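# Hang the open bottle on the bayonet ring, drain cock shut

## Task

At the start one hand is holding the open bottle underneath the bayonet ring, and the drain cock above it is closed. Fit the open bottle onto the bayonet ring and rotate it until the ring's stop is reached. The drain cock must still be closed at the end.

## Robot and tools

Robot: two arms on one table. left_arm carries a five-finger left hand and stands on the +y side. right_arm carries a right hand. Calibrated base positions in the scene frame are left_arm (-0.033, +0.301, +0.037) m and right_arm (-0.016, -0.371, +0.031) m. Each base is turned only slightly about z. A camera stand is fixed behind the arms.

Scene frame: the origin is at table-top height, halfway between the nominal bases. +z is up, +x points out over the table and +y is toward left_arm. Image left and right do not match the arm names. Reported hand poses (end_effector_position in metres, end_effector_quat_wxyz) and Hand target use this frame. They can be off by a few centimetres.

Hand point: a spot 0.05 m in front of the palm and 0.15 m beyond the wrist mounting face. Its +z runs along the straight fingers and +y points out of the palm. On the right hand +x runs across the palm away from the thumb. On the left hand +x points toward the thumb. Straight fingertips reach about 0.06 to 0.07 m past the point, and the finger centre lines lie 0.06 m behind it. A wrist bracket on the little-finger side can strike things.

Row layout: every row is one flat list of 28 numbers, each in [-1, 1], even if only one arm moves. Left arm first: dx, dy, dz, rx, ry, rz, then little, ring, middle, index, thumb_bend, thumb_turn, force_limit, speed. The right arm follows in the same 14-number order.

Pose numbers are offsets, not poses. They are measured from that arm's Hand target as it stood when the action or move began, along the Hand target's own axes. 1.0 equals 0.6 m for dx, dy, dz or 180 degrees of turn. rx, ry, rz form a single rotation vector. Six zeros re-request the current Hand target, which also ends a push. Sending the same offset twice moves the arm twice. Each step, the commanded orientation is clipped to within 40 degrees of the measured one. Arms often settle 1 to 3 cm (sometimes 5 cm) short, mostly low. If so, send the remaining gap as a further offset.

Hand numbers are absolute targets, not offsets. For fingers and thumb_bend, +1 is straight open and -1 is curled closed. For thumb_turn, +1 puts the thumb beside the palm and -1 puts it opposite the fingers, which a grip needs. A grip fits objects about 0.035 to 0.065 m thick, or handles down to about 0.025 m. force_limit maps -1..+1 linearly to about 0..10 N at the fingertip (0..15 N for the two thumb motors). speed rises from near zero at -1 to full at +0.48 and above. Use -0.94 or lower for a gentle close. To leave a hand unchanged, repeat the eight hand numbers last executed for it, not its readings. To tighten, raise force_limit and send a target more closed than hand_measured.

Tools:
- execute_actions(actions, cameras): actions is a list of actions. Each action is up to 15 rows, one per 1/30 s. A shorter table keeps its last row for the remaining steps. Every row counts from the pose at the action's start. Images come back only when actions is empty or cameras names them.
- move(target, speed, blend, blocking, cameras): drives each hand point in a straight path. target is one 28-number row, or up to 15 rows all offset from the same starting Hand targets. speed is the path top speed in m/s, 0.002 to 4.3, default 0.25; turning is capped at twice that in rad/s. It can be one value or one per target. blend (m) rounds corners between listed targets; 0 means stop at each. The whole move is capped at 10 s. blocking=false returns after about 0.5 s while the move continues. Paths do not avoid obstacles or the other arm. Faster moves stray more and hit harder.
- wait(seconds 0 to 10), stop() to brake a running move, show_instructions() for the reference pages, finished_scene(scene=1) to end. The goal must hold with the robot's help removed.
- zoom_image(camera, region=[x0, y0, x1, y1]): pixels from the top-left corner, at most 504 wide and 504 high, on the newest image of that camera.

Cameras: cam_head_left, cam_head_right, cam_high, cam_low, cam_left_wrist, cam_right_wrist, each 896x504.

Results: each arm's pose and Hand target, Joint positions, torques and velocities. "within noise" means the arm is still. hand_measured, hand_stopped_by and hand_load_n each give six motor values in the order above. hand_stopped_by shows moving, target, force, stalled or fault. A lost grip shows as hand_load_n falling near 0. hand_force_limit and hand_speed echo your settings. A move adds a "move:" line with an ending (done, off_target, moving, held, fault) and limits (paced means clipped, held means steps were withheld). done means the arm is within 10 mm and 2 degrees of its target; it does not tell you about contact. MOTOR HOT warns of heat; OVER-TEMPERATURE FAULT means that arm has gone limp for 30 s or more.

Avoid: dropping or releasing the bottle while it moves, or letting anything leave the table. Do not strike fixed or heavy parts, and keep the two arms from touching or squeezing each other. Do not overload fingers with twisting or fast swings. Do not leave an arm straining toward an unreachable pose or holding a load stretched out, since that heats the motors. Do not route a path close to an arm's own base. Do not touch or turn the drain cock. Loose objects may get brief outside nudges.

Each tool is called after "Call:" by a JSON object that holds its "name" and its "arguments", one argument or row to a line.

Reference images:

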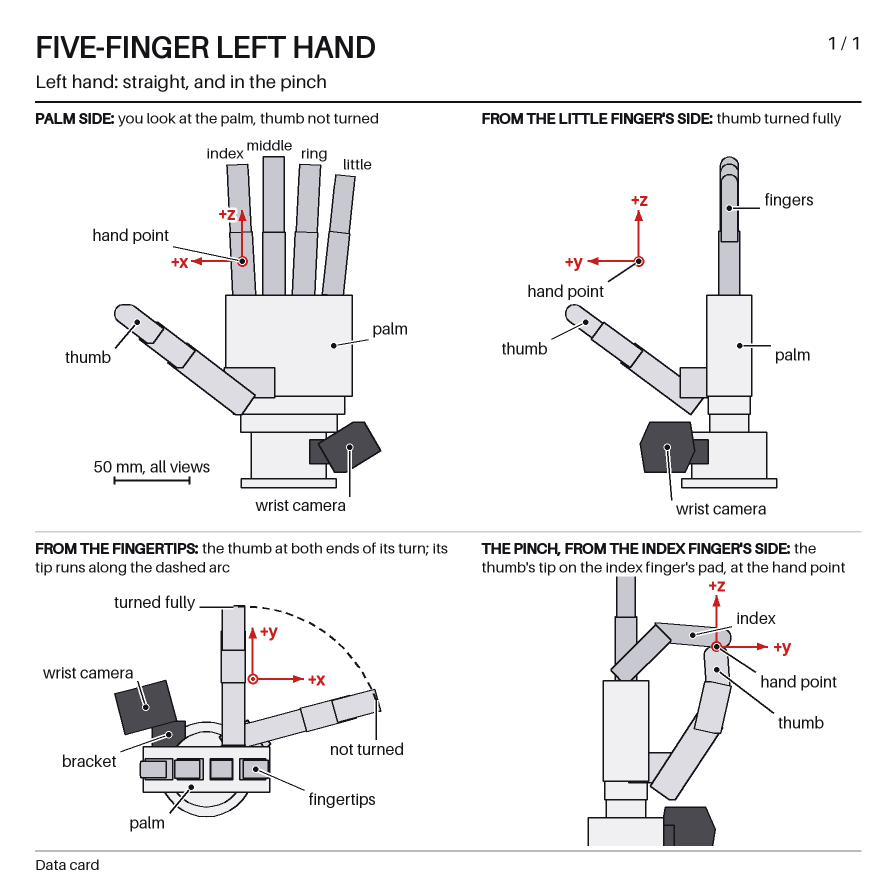

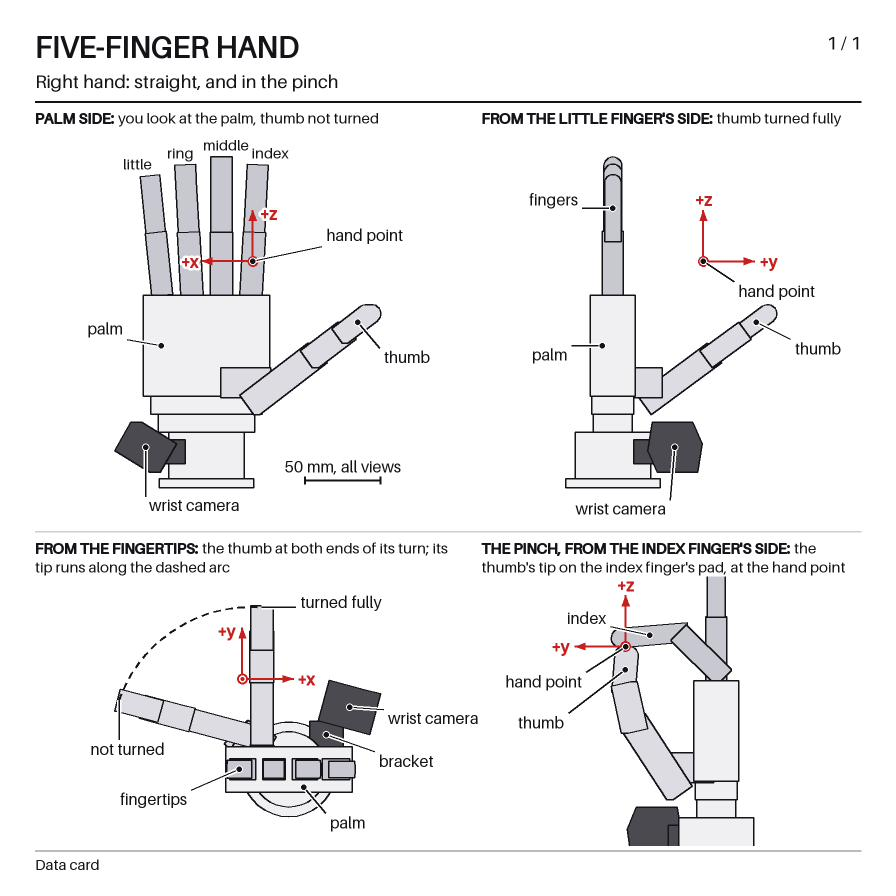

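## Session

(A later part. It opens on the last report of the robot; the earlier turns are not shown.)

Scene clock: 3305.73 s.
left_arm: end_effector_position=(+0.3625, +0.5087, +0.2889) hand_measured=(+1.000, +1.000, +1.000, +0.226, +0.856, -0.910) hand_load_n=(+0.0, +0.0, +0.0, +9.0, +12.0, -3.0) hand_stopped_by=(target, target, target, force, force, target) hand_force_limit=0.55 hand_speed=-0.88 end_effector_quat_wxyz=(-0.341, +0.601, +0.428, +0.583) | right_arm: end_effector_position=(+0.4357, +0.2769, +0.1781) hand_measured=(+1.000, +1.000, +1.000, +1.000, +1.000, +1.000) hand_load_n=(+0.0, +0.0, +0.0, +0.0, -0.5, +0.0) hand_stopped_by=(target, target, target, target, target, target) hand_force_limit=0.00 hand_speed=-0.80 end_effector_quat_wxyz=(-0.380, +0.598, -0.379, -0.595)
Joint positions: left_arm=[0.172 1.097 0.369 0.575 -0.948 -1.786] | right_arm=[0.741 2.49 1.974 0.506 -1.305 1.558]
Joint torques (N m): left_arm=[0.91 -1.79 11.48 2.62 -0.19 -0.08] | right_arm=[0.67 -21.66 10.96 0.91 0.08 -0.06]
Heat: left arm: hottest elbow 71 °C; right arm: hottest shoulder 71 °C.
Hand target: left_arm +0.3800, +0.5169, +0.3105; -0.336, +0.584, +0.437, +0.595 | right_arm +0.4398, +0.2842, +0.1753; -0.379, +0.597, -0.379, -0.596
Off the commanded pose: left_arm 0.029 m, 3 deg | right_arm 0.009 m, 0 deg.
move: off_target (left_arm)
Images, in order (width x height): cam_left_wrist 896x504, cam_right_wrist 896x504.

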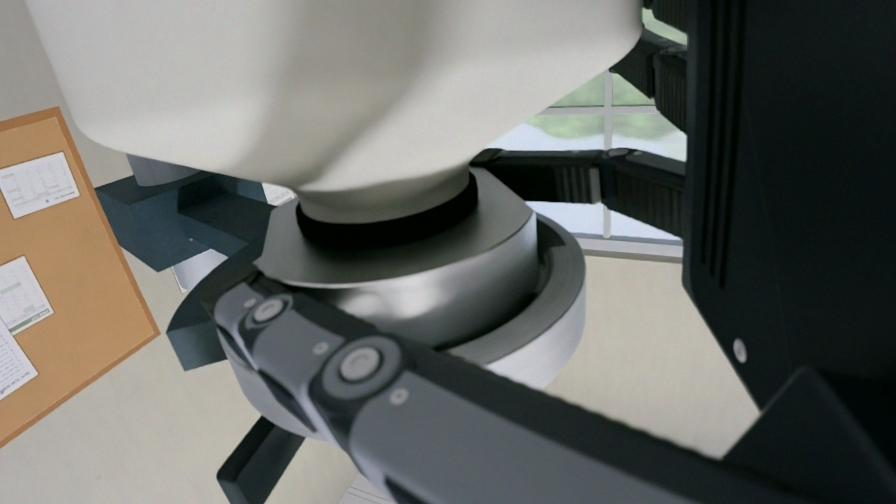

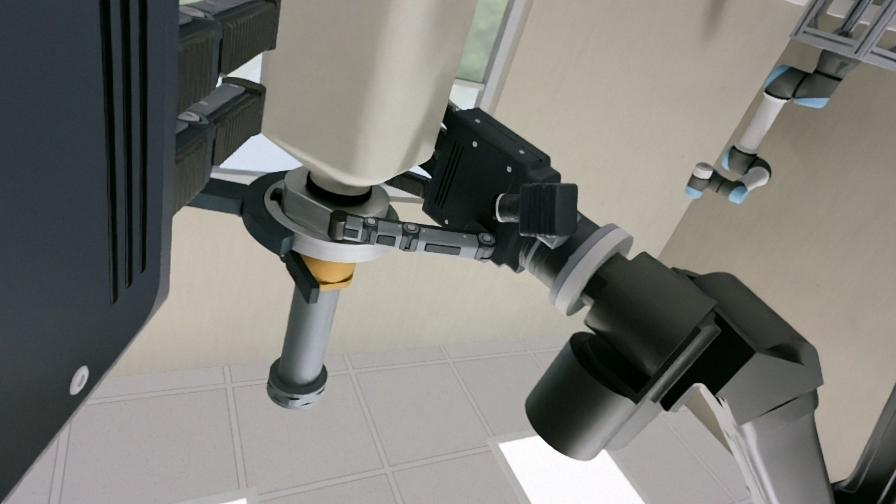

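Call:
{"name": "move", "arguments": {
  "target": [-0.0190,-0.0143,-0.0093,-0.0234,-0.0030,0.0015,1.0,1.0,1.0,-0.3,0.3,-0.91,0.55,-0.88,0,0,0,0,0,0,1,1,1,1,1,1,0.0,-0.80],
  "speed": 0.03,
  "cameras": ["cam_right_wrist","cam_left_wrist"]
}}

Call:
{"name": "zoom_image", "arguments": {
  "camera": "cam_right_wrist",
  "region": [275, 175, 345, 235]
}}

Call:
{"name": "zoom_image", "arguments": {
  "camera": "cam_left_wrist",
  "region": [500, 200, 620, 320]
}}

Scene clock: 3354.37 s.
left_arm: end_effector_position=(+0.3686, +0.5096, +0.2911) hand_measured=(+1.000, +1.000, +1.000, +0.226, +0.856, -0.910) hand_load_n=(+0.0, +0.0, +0.0, +10.0, +11.5, -2.5) hand_stopped_by=(target, target, target, force, force, target) hand_force_limit=0.55 hand_speed=-0.88 end_effector_quat_wxyz=(-0.317, +0.610, +0.411, +0.598) | right_arm: end_effector_position=(+0.4357, +0.2769, +0.1781) hand_measured=(+1.000, +1.000, +1.000, +1.000, +1.000, +1.000) hand_load_n=(+0.0, +0.0, +0.0, +0.0, +0.0, +0.0) hand_stopped_by=(target, target, target, target, target, target) hand_force_limit=0.00 hand_speed=-0.80 end_effector_quat_wxyz=(-0.380, +0.598, -0.379, -0.595)
Joint positions: left_arm=[0.211 1.097 0.362 0.611 -0.843 -1.77] | right_arm=[0.741 2.49 1.974 0.506 -1.305 1.558]
Joint torques (N m): left_arm=[1.2 -3.25 8.02 3.37 0.26 -0.05] | right_arm=[1.08 -22.01 10.97 0.92 0.1 -0.04]
Heat: left arm: hottest elbow 75 °C; right arm: hottest shoulder 71 °C.
Hand target: left_arm +0.3710, +0.5139, +0.2985; -0.314, +0.600, +0.415, +0.607 | right_arm +0.4398, +0.2842, +0.1753; -0.379, +0.597, -0.379, -0.596
Off the commanded pose: left_arm 0.009 m, 2 deg | right_arm 0.009 m, 0 deg.
move: done
Images, in order (width x height): cam_left_wrist 896x504, cam_right_wrist 896x504.

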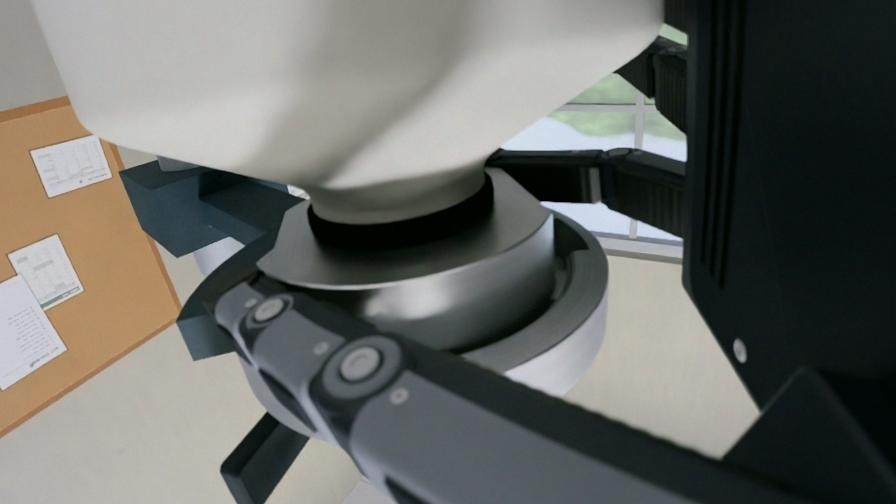

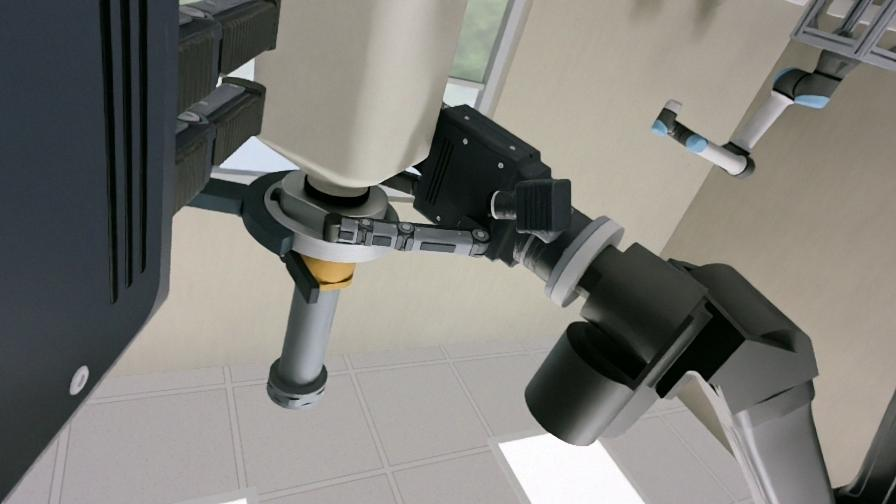

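Scaled by 7.200 from the camera's 896x504 image, which has a finer 1280x720 frame.

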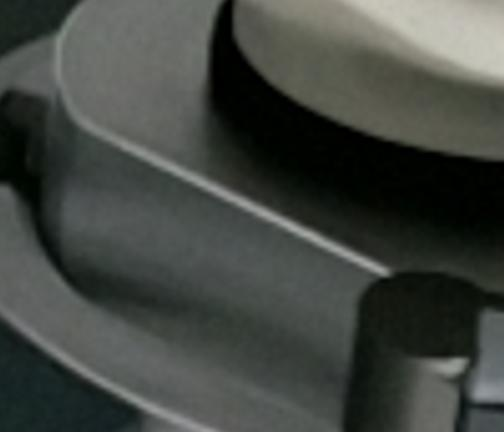

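Scaled by 4.200 from the camera's 896x504 image, which has a finer 1280x720 frame.

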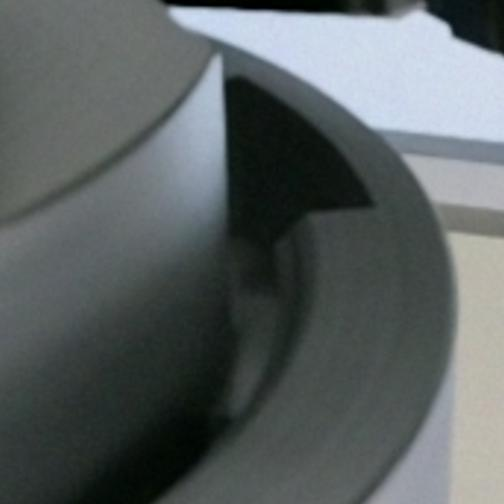

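Call:
{"name": "move", "arguments": {
  "target": [0.0160,0.0104,0.0082,0.0234,0.0005,-0.0012,1.0,1.0,1.0,-0.3,0.3,-0.91,0.55,-0.88,0,0,0,0,0,0,1,1,1,1,1,1,0.0,-0.80],
  "speed": 0.03,
  "cameras": ["cam_right_wrist","cam_left_wrist"]
}}

Call:
{"name": "zoom_image", "arguments": {
  "camera": "cam_right_wrist",
  "region": [275, 175, 345, 235]
}}

Call:
{"name": "zoom_image", "arguments": {
  "camera": "cam_left_wrist",
  "region": [500, 200, 620, 320]
}}

Scene clock: 3365.10 s.
left_arm: end_effector_position=(+0.3679, +0.5098, +0.2894) hand_measured=(+1.000, +1.000, +1.000, +0.226, +0.856, -0.910) hand_load_n=(+0.0, +0.0, +0.0, +10.0, +9.5, -2.5) hand_stopped_by=(target, target, target, force, force, target) hand_force_limit=0.55 hand_speed=-0.88 end_effector_quat_wxyz=(-0.339, +0.604, +0.424, +0.584) | right_arm: end_effector_position=(+0.4357, +0.2769, +0.1781) hand_measured=(+1.000, +1.000, +1.000, +1.000, +1.000, +1.000) hand_load_n=(+0.0, +0.0, +0.0, +0.0, +0.0, +0.0) hand_stopped_by=(target, target, target, target, target, target) hand_force_limit=0.00 hand_speed=-0.80 end_effector_quat_wxyz=(-0.380, +0.598, -0.379, -0.595)
Joint positions: left_arm=[0.179 1.11 0.379 0.583 -0.931 -1.776] | right_arm=[0.741 2.49 1.974 0.506 -1.305 1.558]
Joint torques (N m): left_arm=[0.5 -3.43 10.63 1.69 -0.75 -0.26] | right_arm=[0.79 -22.12 10.99 0.94 0.11 -0.02]
Heat: left arm: hottest elbow 72 °C; right arm: hottest shoulder 71 °C.
Hand target: left_arm +0.3781, +0.5164, +0.3086; -0.335, +0.587, +0.438, +0.593 | right_arm +0.4398, +0.2842, +0.1753; -0.379, +0.597, -0.379, -0.596
Off the commanded pose: left_arm 0.023 m, 3 deg | right_arm 0.009 m, 0 deg.
move: off_target (left_arm)
Images, in order (width x height): cam_left_wrist 896x504, cam_right_wrist 896x504.

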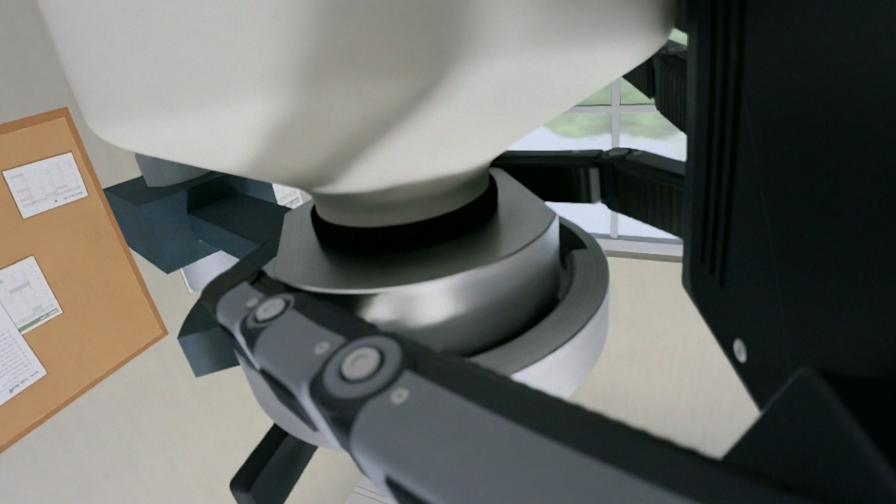

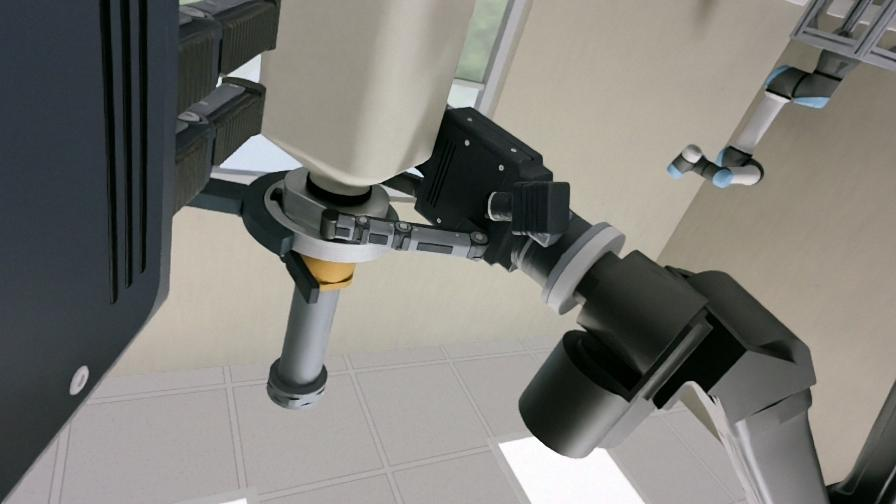

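Scaled by 7.200 from the camera's 896x504 image, which has a finer 1280x720 frame.

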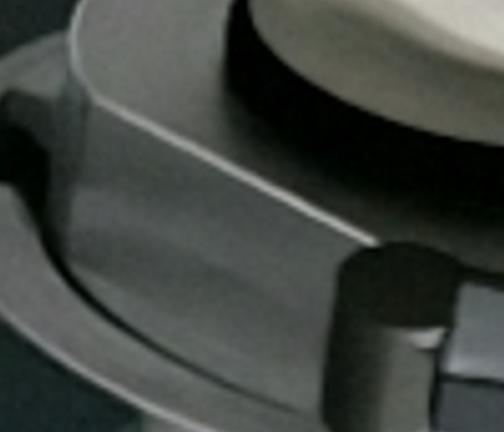

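Scaled by 4.200 from the camera's 896x504 image, which has a finer 1280x720 frame.

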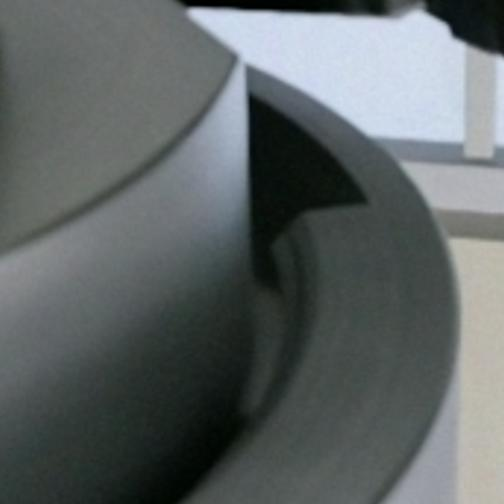

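Call:
{"name": "move", "arguments": {
  "target": [-0.0018,0.0013,0.0008,0.0230,0.0005,-0.0015,1.0,1.0,1.0,-0.3,0.3,-0.91,0.55,-0.88,0,0,0,0,0,0,1,1,1,1,1,1,0.0,-0.80],
  "speed": 0.03,
  "cameras": ["cam_right_wrist","cam_left_wrist"]
}}

Call:
{"name": "zoom_image", "arguments": {
  "camera": "cam_right_wrist",
  "region": [275, 175, 345, 235]
}}

Call:
{"name": "zoom_image", "arguments": {
  "camera": "cam_left_wrist",
  "region": [500, 200, 620, 320]
}}

Scene clock: 3375.07 s.
left_arm: end_effector_position=(+0.3679, +0.5096, +0.2891) hand_measured=(+1.000, +1.000, +1.000, +0.226, +0.856, -0.910) hand_load_n=(+0.0, +0.5, +0.0, +7.5, +9.0, -2.5) hand_stopped_by=(target, target, target, force, force, target) hand_force_limit=0.55 hand_speed=-0.88 end_effector_quat_wxyz=(-0.359, +0.589, +0.447, +0.570) | right_arm: end_effector_position=(+0.4357, +0.2769, +0.1781) hand_measured=(+1.000, +1.000, +1.000, +1.000, +1.000, +1.000) hand_load_n=(+0.0, +0.0, +0.0, +0.0, +0.0, +0.0) hand_stopped_by=(target, target, target, target, target, target) hand_force_limit=0.00 hand_speed=-0.80 end_effector_quat_wxyz=(-0.380, +0.598, -0.379, -0.595)
Joint positions: left_arm=[0.137 1.136 0.407 0.544 -1.045 -1.818] | right_arm=[0.741 2.49 1.974 0.506 -1.305 1.558]
Joint torques (N m): left_arm=[0.97 -3.55 10.7 1.57 -0.61 -0.23] | right_arm=[0.97 -22.01 11.03 0.96 0.11 -0.03]
Heat: left arm: hottest elbow 71 °C; right arm: hottest shoulder 71 °C.
Hand target: left_arm +0.3790, +0.5165, +0.3076; -0.355, +0.573, +0.460, +0.578 | right_arm +0.4398, +0.2842, +0.1753; -0.379, +0.597, -0.379, -0.596
Off the commanded pose: left_arm 0.023 m, 3 deg | right_arm 0.009 m, 0 deg.
move: off_target (left_arm)
Images, in order (width x height): cam_left_wrist 896x504, cam_right_wrist 896x504.

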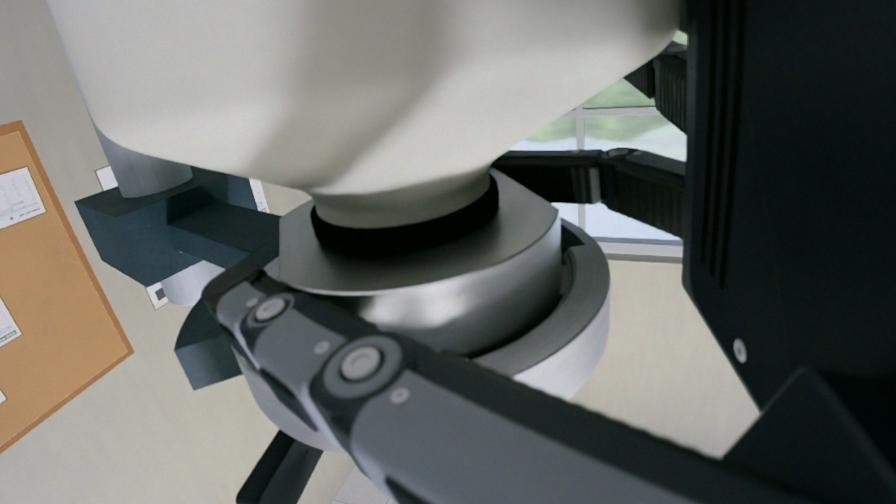

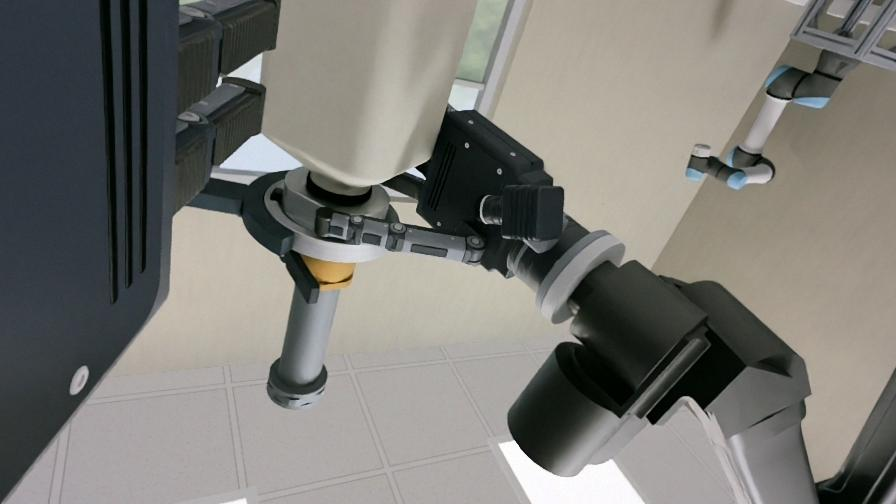

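Scaled by 7.200 from the camera's 896x504 image, which has a finer 1280x720 frame.

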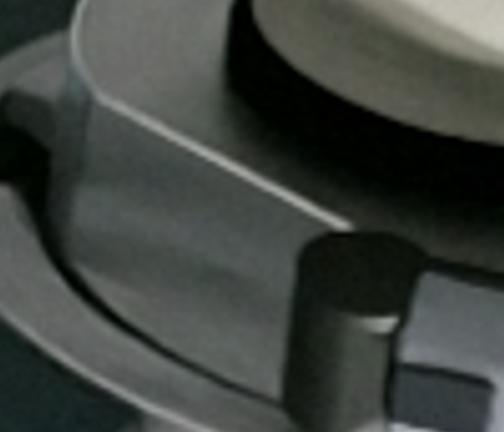

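Scaled by 4.200 from the camera's 896x504 image, which has a finer 1280x720 frame.

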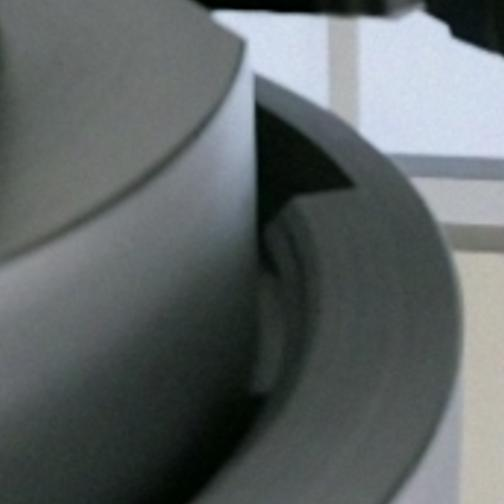

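Call:
{"name": "move", "arguments": {
  "target": [0,0,0,0,0,0,1.0,1.0,1.0,0.6,1.0,-0.91,0.55,-0.8,0,0,0,0,0,0,1,1,1,1,1,1,0.0,-0.80],
  "speed": 0.03,
  "cameras": ["cam_right_wrist","cam_left_wrist"]
}}

Call:
{"name": "zoom_image", "arguments": {
  "camera": "cam_right_wrist",
  "region": [275, 175, 345, 235]
}}

Call:
{"name": "zoom_image", "arguments": {
  "camera": "cam_left_wrist",
  "region": [500, 200, 620, 320]
}}

Scene clock: 3409.23 s.
left_arm: end_effector_position=(+0.3672, +0.5105, +0.2906) hand_measured=(+1.000, +1.000, +1.000, +0.600, +1.000, -0.910) hand_load_n=(+0.0, +0.0, +0.0, +0.0, -0.5, -1.5) hand_stopped_by=(target, target, target, target, target, target) hand_force_limit=0.55 hand_speed=-0.80 end_effector_quat_wxyz=(-0.360, +0.585, +0.450, +0.570) | right_arm: end_effector_position=(+0.4357, +0.2769, +0.1781) hand_measured=(+1.000, +1.000, +1.000, +1.000, +1.000, +1.000) hand_load_n=(+0.0, +0.0, +0.0, +0.0, +0.0, +0.0) hand_stopped_by=(target, target, target, target, target, target) hand_force_limit=0.00 hand_speed=-0.80 end_effector_quat_wxyz=(-0.380, +0.598, -0.379, -0.595)
Joint positions: left_arm=[0.135 1.137 0.41 0.542 -1.054 -1.824] | right_arm=[0.741 2.49 1.974 0.506 -1.305 1.558]
Joint torques (N m): left_arm=[0.85 -3.6 10.54 1.62 -0.21 -0.18] | right_arm=[0.67 -21.95 10.97 1.06 0.07 -0.03]
Heat: left arm: hottest elbow 71 °C; right arm: hottest shoulder 72 °C.
Hand target: left_arm +0.3790, +0.5165, +0.3075; -0.355, +0.573, +0.460, +0.578 | right_arm +0.4398, +0.2842, +0.1753; -0.379, +0.597, -0.379, -0.596
Off the commanded pose: left_arm 0.022 m, 2 deg | right_arm 0.009 m, 0 deg.
move: off_target (left_arm)
Images, in order (width x height): cam_left_wrist 896x504, cam_right_wrist 896x504.

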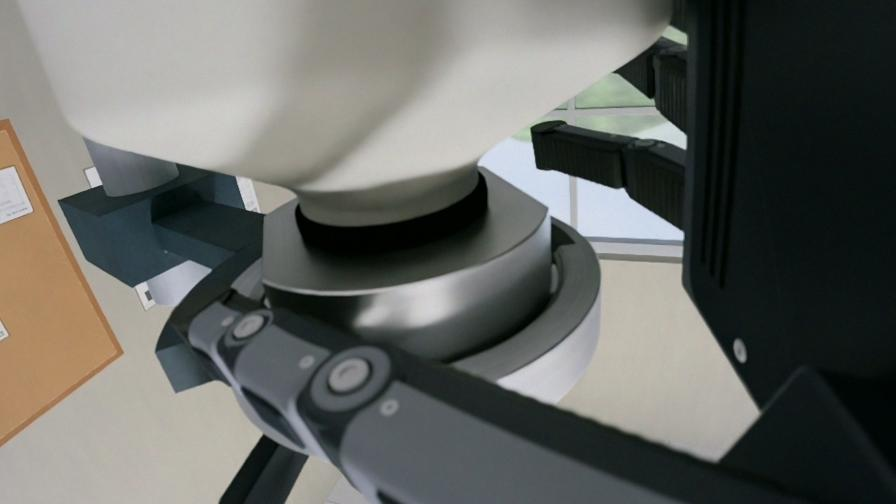

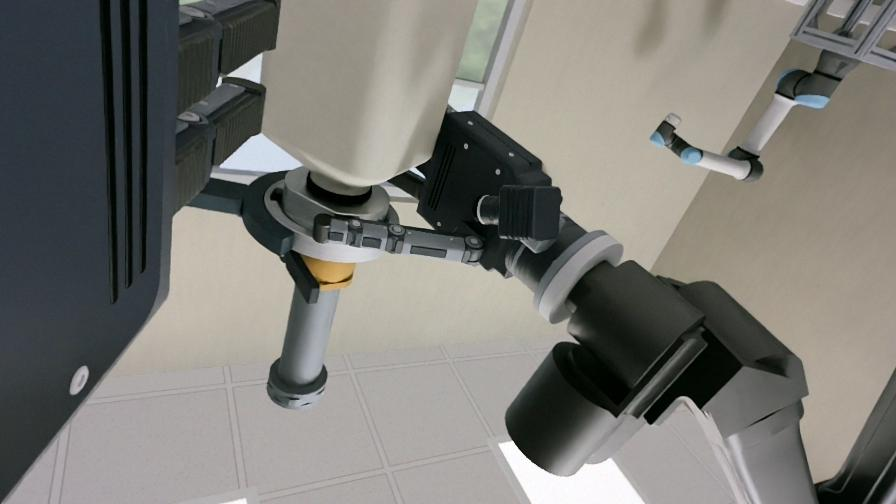

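Scaled by 7.200 from the camera's 896x504 image, which has a finer 1280x720 frame.

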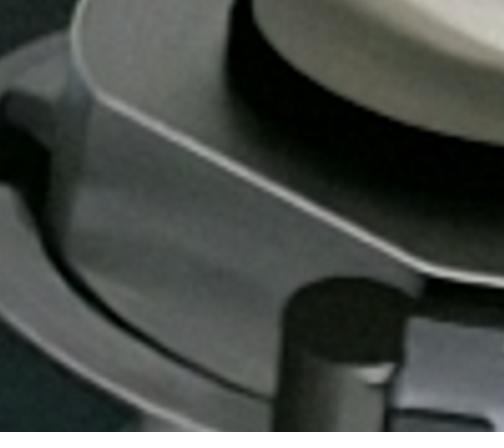

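Scaled by 4.200 from the camera's 896x504 image, which has a finer 1280x720 frame.

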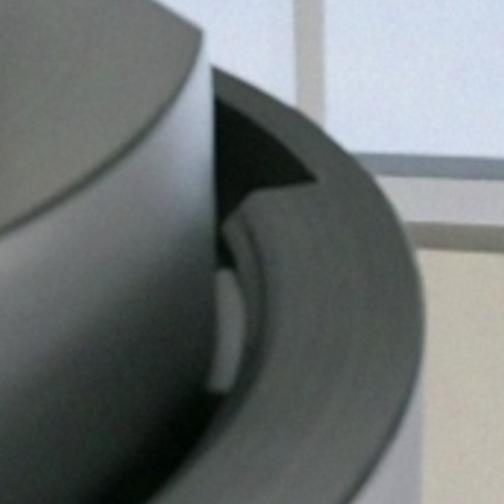

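Call:
{"name": "move", "arguments": {
  "target": [-0.0178,-0.0029,-0.0166,0,0,0,1.0,1.0,1.0,1.0,1.0,-0.91,0.55,-0.8,0,0,0,0,0,0,1,1,1,1,1,1,0.0,-0.80],
  "speed": 0.03,
  "cameras": ["cam_right_wrist","cam_left_wrist"]
}}

Call:
{"name": "zoom_image", "arguments": {
  "camera": "cam_right_wrist",
  "region": [275, 175, 345, 235]
}}

Scene clock: 3436.37 s.
left_arm: end_effector_position=(+0.3662, +0.5075, +0.2894) hand_measured=(+1.000, +1.000, +1.000, +1.000, +1.000, -0.910) hand_load_n=(+0.0, +0.0, +0.0, +0.0, +0.0, -0.5) hand_stopped_by=(target, target, target, target, target, target) hand_force_limit=0.55 hand_speed=-0.80 end_effector_quat_wxyz=(-0.361, +0.580, +0.457, +0.570) | right_arm: end_effector_position=(+0.4357, +0.2769, +0.1781) hand_measured=(+1.000, +1.000, +1.000, +1.000, +1.000, +1.000) hand_load_n=(+0.0, +0.0, +0.0, +0.0, +0.0, +0.0) hand_stopped_by=(target, target, target, target, target, target) hand_force_limit=0.00 hand_speed=-0.80 end_effector_quat_wxyz=(-0.380, +0.598, -0.379, -0.595)
Joint positions: left_arm=[0.118 1.144 0.41 0.542 -1.084 -1.844] | right_arm=[0.741 2.49 1.974 0.506 -1.305 1.558]
Joint torques (N m): left_arm=[-0.26 -3.37 8.85 2.55 -0.26 -0.1] | right_arm=[0.79 -22.01 11.02 0.92 0.11 -0.01]
Heat: left arm: hottest elbow 67 °C; right arm: hottest shoulder 72 °C.
Hand target: left_arm +0.3751, +0.5064, +0.2974; -0.355, +0.573, +0.460, +0.578 | right_arm +0.4398, +0.2842, +0.1753; -0.379, +0.597, -0.379, -0.596
Off the commanded pose: left_arm 0.012 m, 2 deg | right_arm 0.009 m, 0 deg.
move: off_target (left_arm)
Images, in order (width x height): cam_left_wrist 896x504, cam_right_wrist 896x504.

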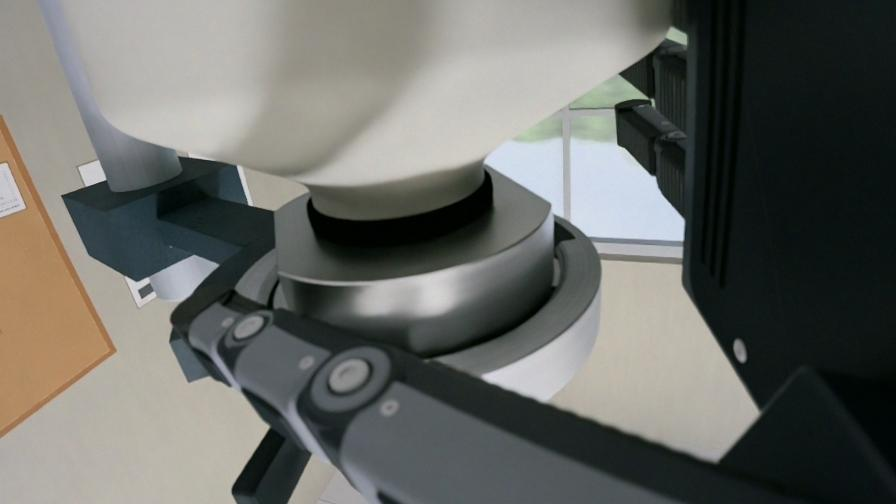

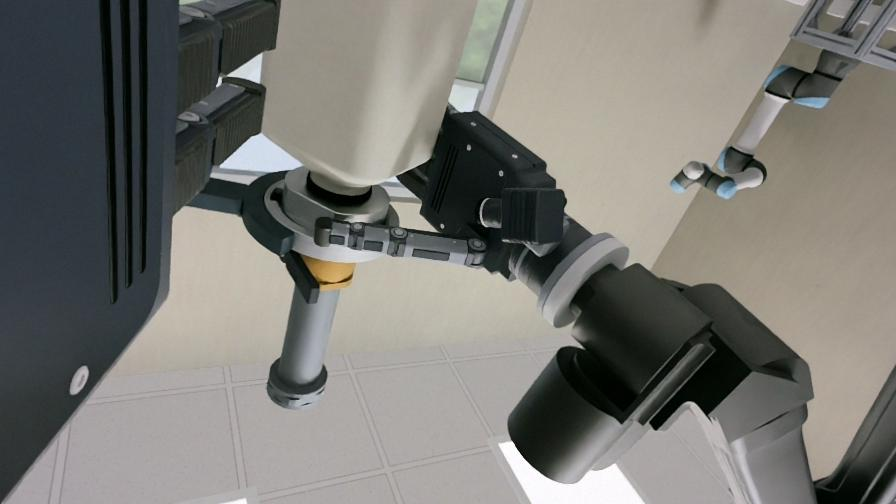

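Scaled by 7.200 from the camera's 896x504 image, which has a finer 1280x720 frame.

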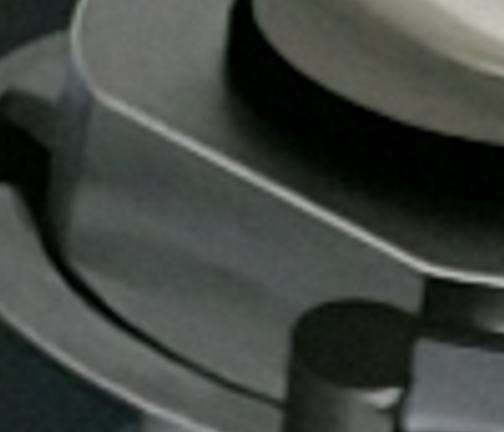

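Call:
{"name": "move", "arguments": {
  "target": [-0.0136,-0.0027,-0.0259,0,0,0,1.0,1.0,1.0,1.0,1.0,-0.91,0.55,-0.8,0,0,0,0,0,0,1,1,1,1,1,1,0.0,-0.80],
  "speed": 0.04,
  "cameras": ["cam_right_wrist","cam_left_wrist"]
}}

Scene clock: 3442.30 s.
left_arm: end_effector_position=(+0.3663, +0.4953, +0.2919) hand_measured=(+1.000, +1.000, +1.000, +1.000, +1.000, -0.910) hand_load_n=(+0.0, +0.0, +0.0, +0.0, +0.0, -0.5) hand_stopped_by=(target, target, target, target, target, target) hand_force_limit=0.55 hand_speed=-0.80 end_effector_quat_wxyz=(-0.361, +0.573, +0.460, +0.574) | right_arm: end_effector_position=(+0.4357, +0.2769, +0.1781) hand_measured=(+1.000, +1.000, +1.000, +1.000, +1.000, +1.000) hand_load_n=(+0.0, +0.0, +0.0, +0.0, +0.0, +0.0) hand_stopped_by=(target, target, target, target, target, target) hand_force_limit=0.00 hand_speed=-0.80 end_effector_quat_wxyz=(-0.380, +0.598, -0.379, -0.595)
Joint positions: left_arm=[0.072 1.144 0.41 0.542 -1.136 -1.861] | right_arm=[0.741 2.49 1.974 0.506 -1.305 1.558]
Joint torques (N m): left_arm=[-0.5 -3.78 7.12 2.51 -0.12 -0.12] | right_arm=[0.97 -21.48 11.06 0.98 0.1 -0.06]
Heat: left arm: hottest elbow 67 °C; right arm: hottest shoulder 72 °C.
Hand target: left_arm +0.3690, +0.4914, +0.2904; -0.355, +0.573, +0.460, +0.578 | right_arm +0.4398, +0.2842, +0.1753; -0.379, +0.597, -0.379, -0.596
Off the commanded pose: left_arm 0.005 m, 1 deg | right_arm 0.009 m, 0 deg.
move: done
Images, in order (width x height): cam_left_wrist 896x504, cam_right_wrist 896x504.

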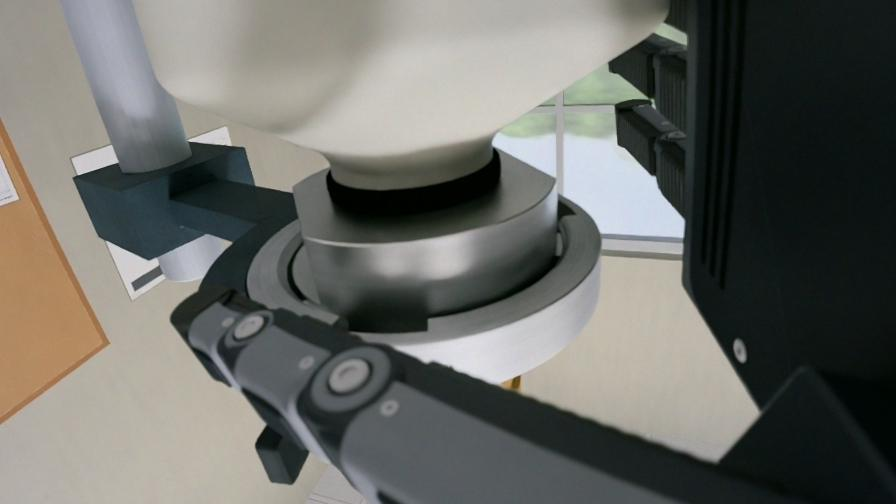

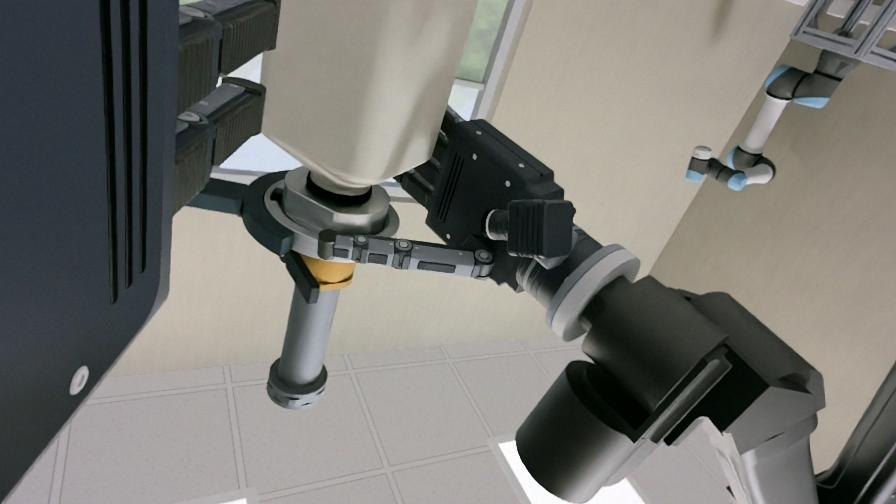

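Call:
{"name": "move", "arguments": {
  "target": [-0.0163,-0.0048,-0.0209,0,0,0,1.0,1.0,1.0,1.0,1.0,-0.91,0.55,-0.8,0,0,0,0,0,0,1,1,1,1,1,1,0.0,-0.80],
  "speed": 0.04,
  "cameras": ["cam_right_wrist","cam_left_wrist"]
}}

Scene clock: 3450.50 s.
left_arm: end_effector_position=(+0.3619, +0.4829, +0.2851) hand_measured=(+1.000, +1.000, +1.000, +1.000, +1.000, -0.910) hand_load_n=(+0.0, +0.0, +0.5, +0.0, +0.0, -0.5) hand_stopped_by=(target, target, target, target, target, target) hand_force_limit=0.55 hand_speed=-0.80 end_effector_quat_wxyz=(-0.360, +0.573, +0.460, +0.575) | right_arm: end_effector_position=(+0.4357, +0.2769, +0.1781) hand_measured=(+1.000, +1.000, +1.000, +1.000, +1.000, +1.000) hand_load_n=(+0.0, +0.0, +0.0, +0.0, +0.0, +0.0) hand_stopped_by=(target, target, target, target, target, target) hand_force_limit=0.00 hand_speed=-0.80 end_effector_quat_wxyz=(-0.380, +0.598, -0.379, -0.595)
Joint positions: left_arm=[0.03 1.144 0.39 0.544 -1.175 -1.883] | right_arm=[0.741 2.49 1.974 0.506 -1.305 1.558]
Joint torques (N m): left_arm=[-0.38 -3.43 6.63 2.74 -0.18 -0.13] | right_arm=[1.03 -22.18 11.08 0.92 0.1 -0.05]
Heat: left arm: hottest elbow 65 °C; right arm: hottest shoulder 72 °C.
Hand target: left_arm +0.3630, +0.4795, +0.2815; -0.355, +0.573, +0.460, +0.578 | right_arm +0.4398, +0.2842, +0.1753; -0.379, +0.597, -0.379, -0.596
Off the commanded pose: left_arm 0.005 m, 1 deg | right_arm 0.009 m, 0 deg.
move: done
Images, in order (width x height): cam_left_wrist 896x504, cam_right_wrist 896x504.

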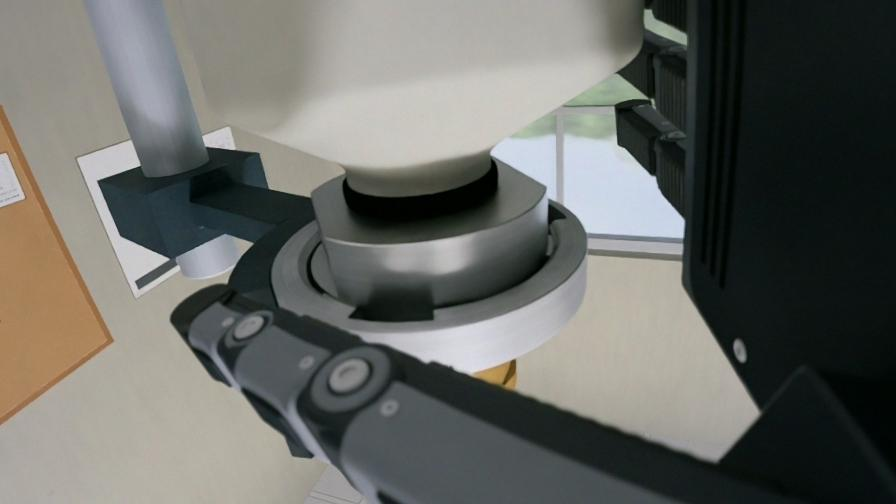

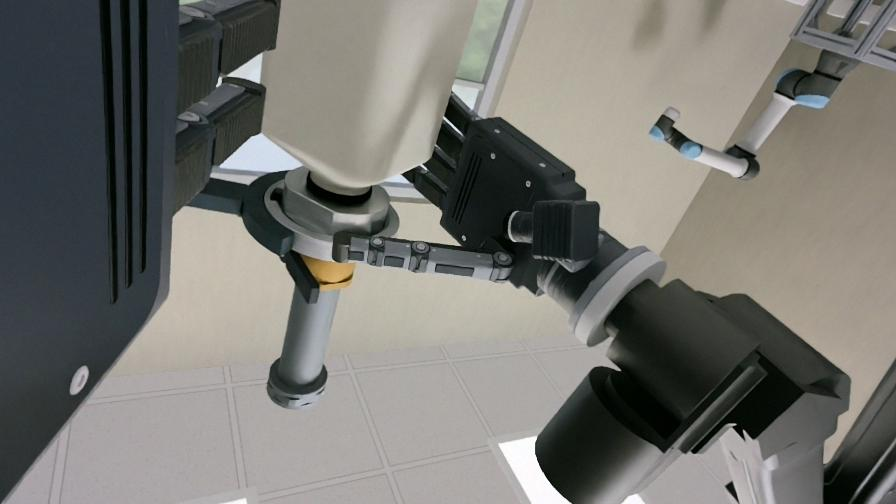

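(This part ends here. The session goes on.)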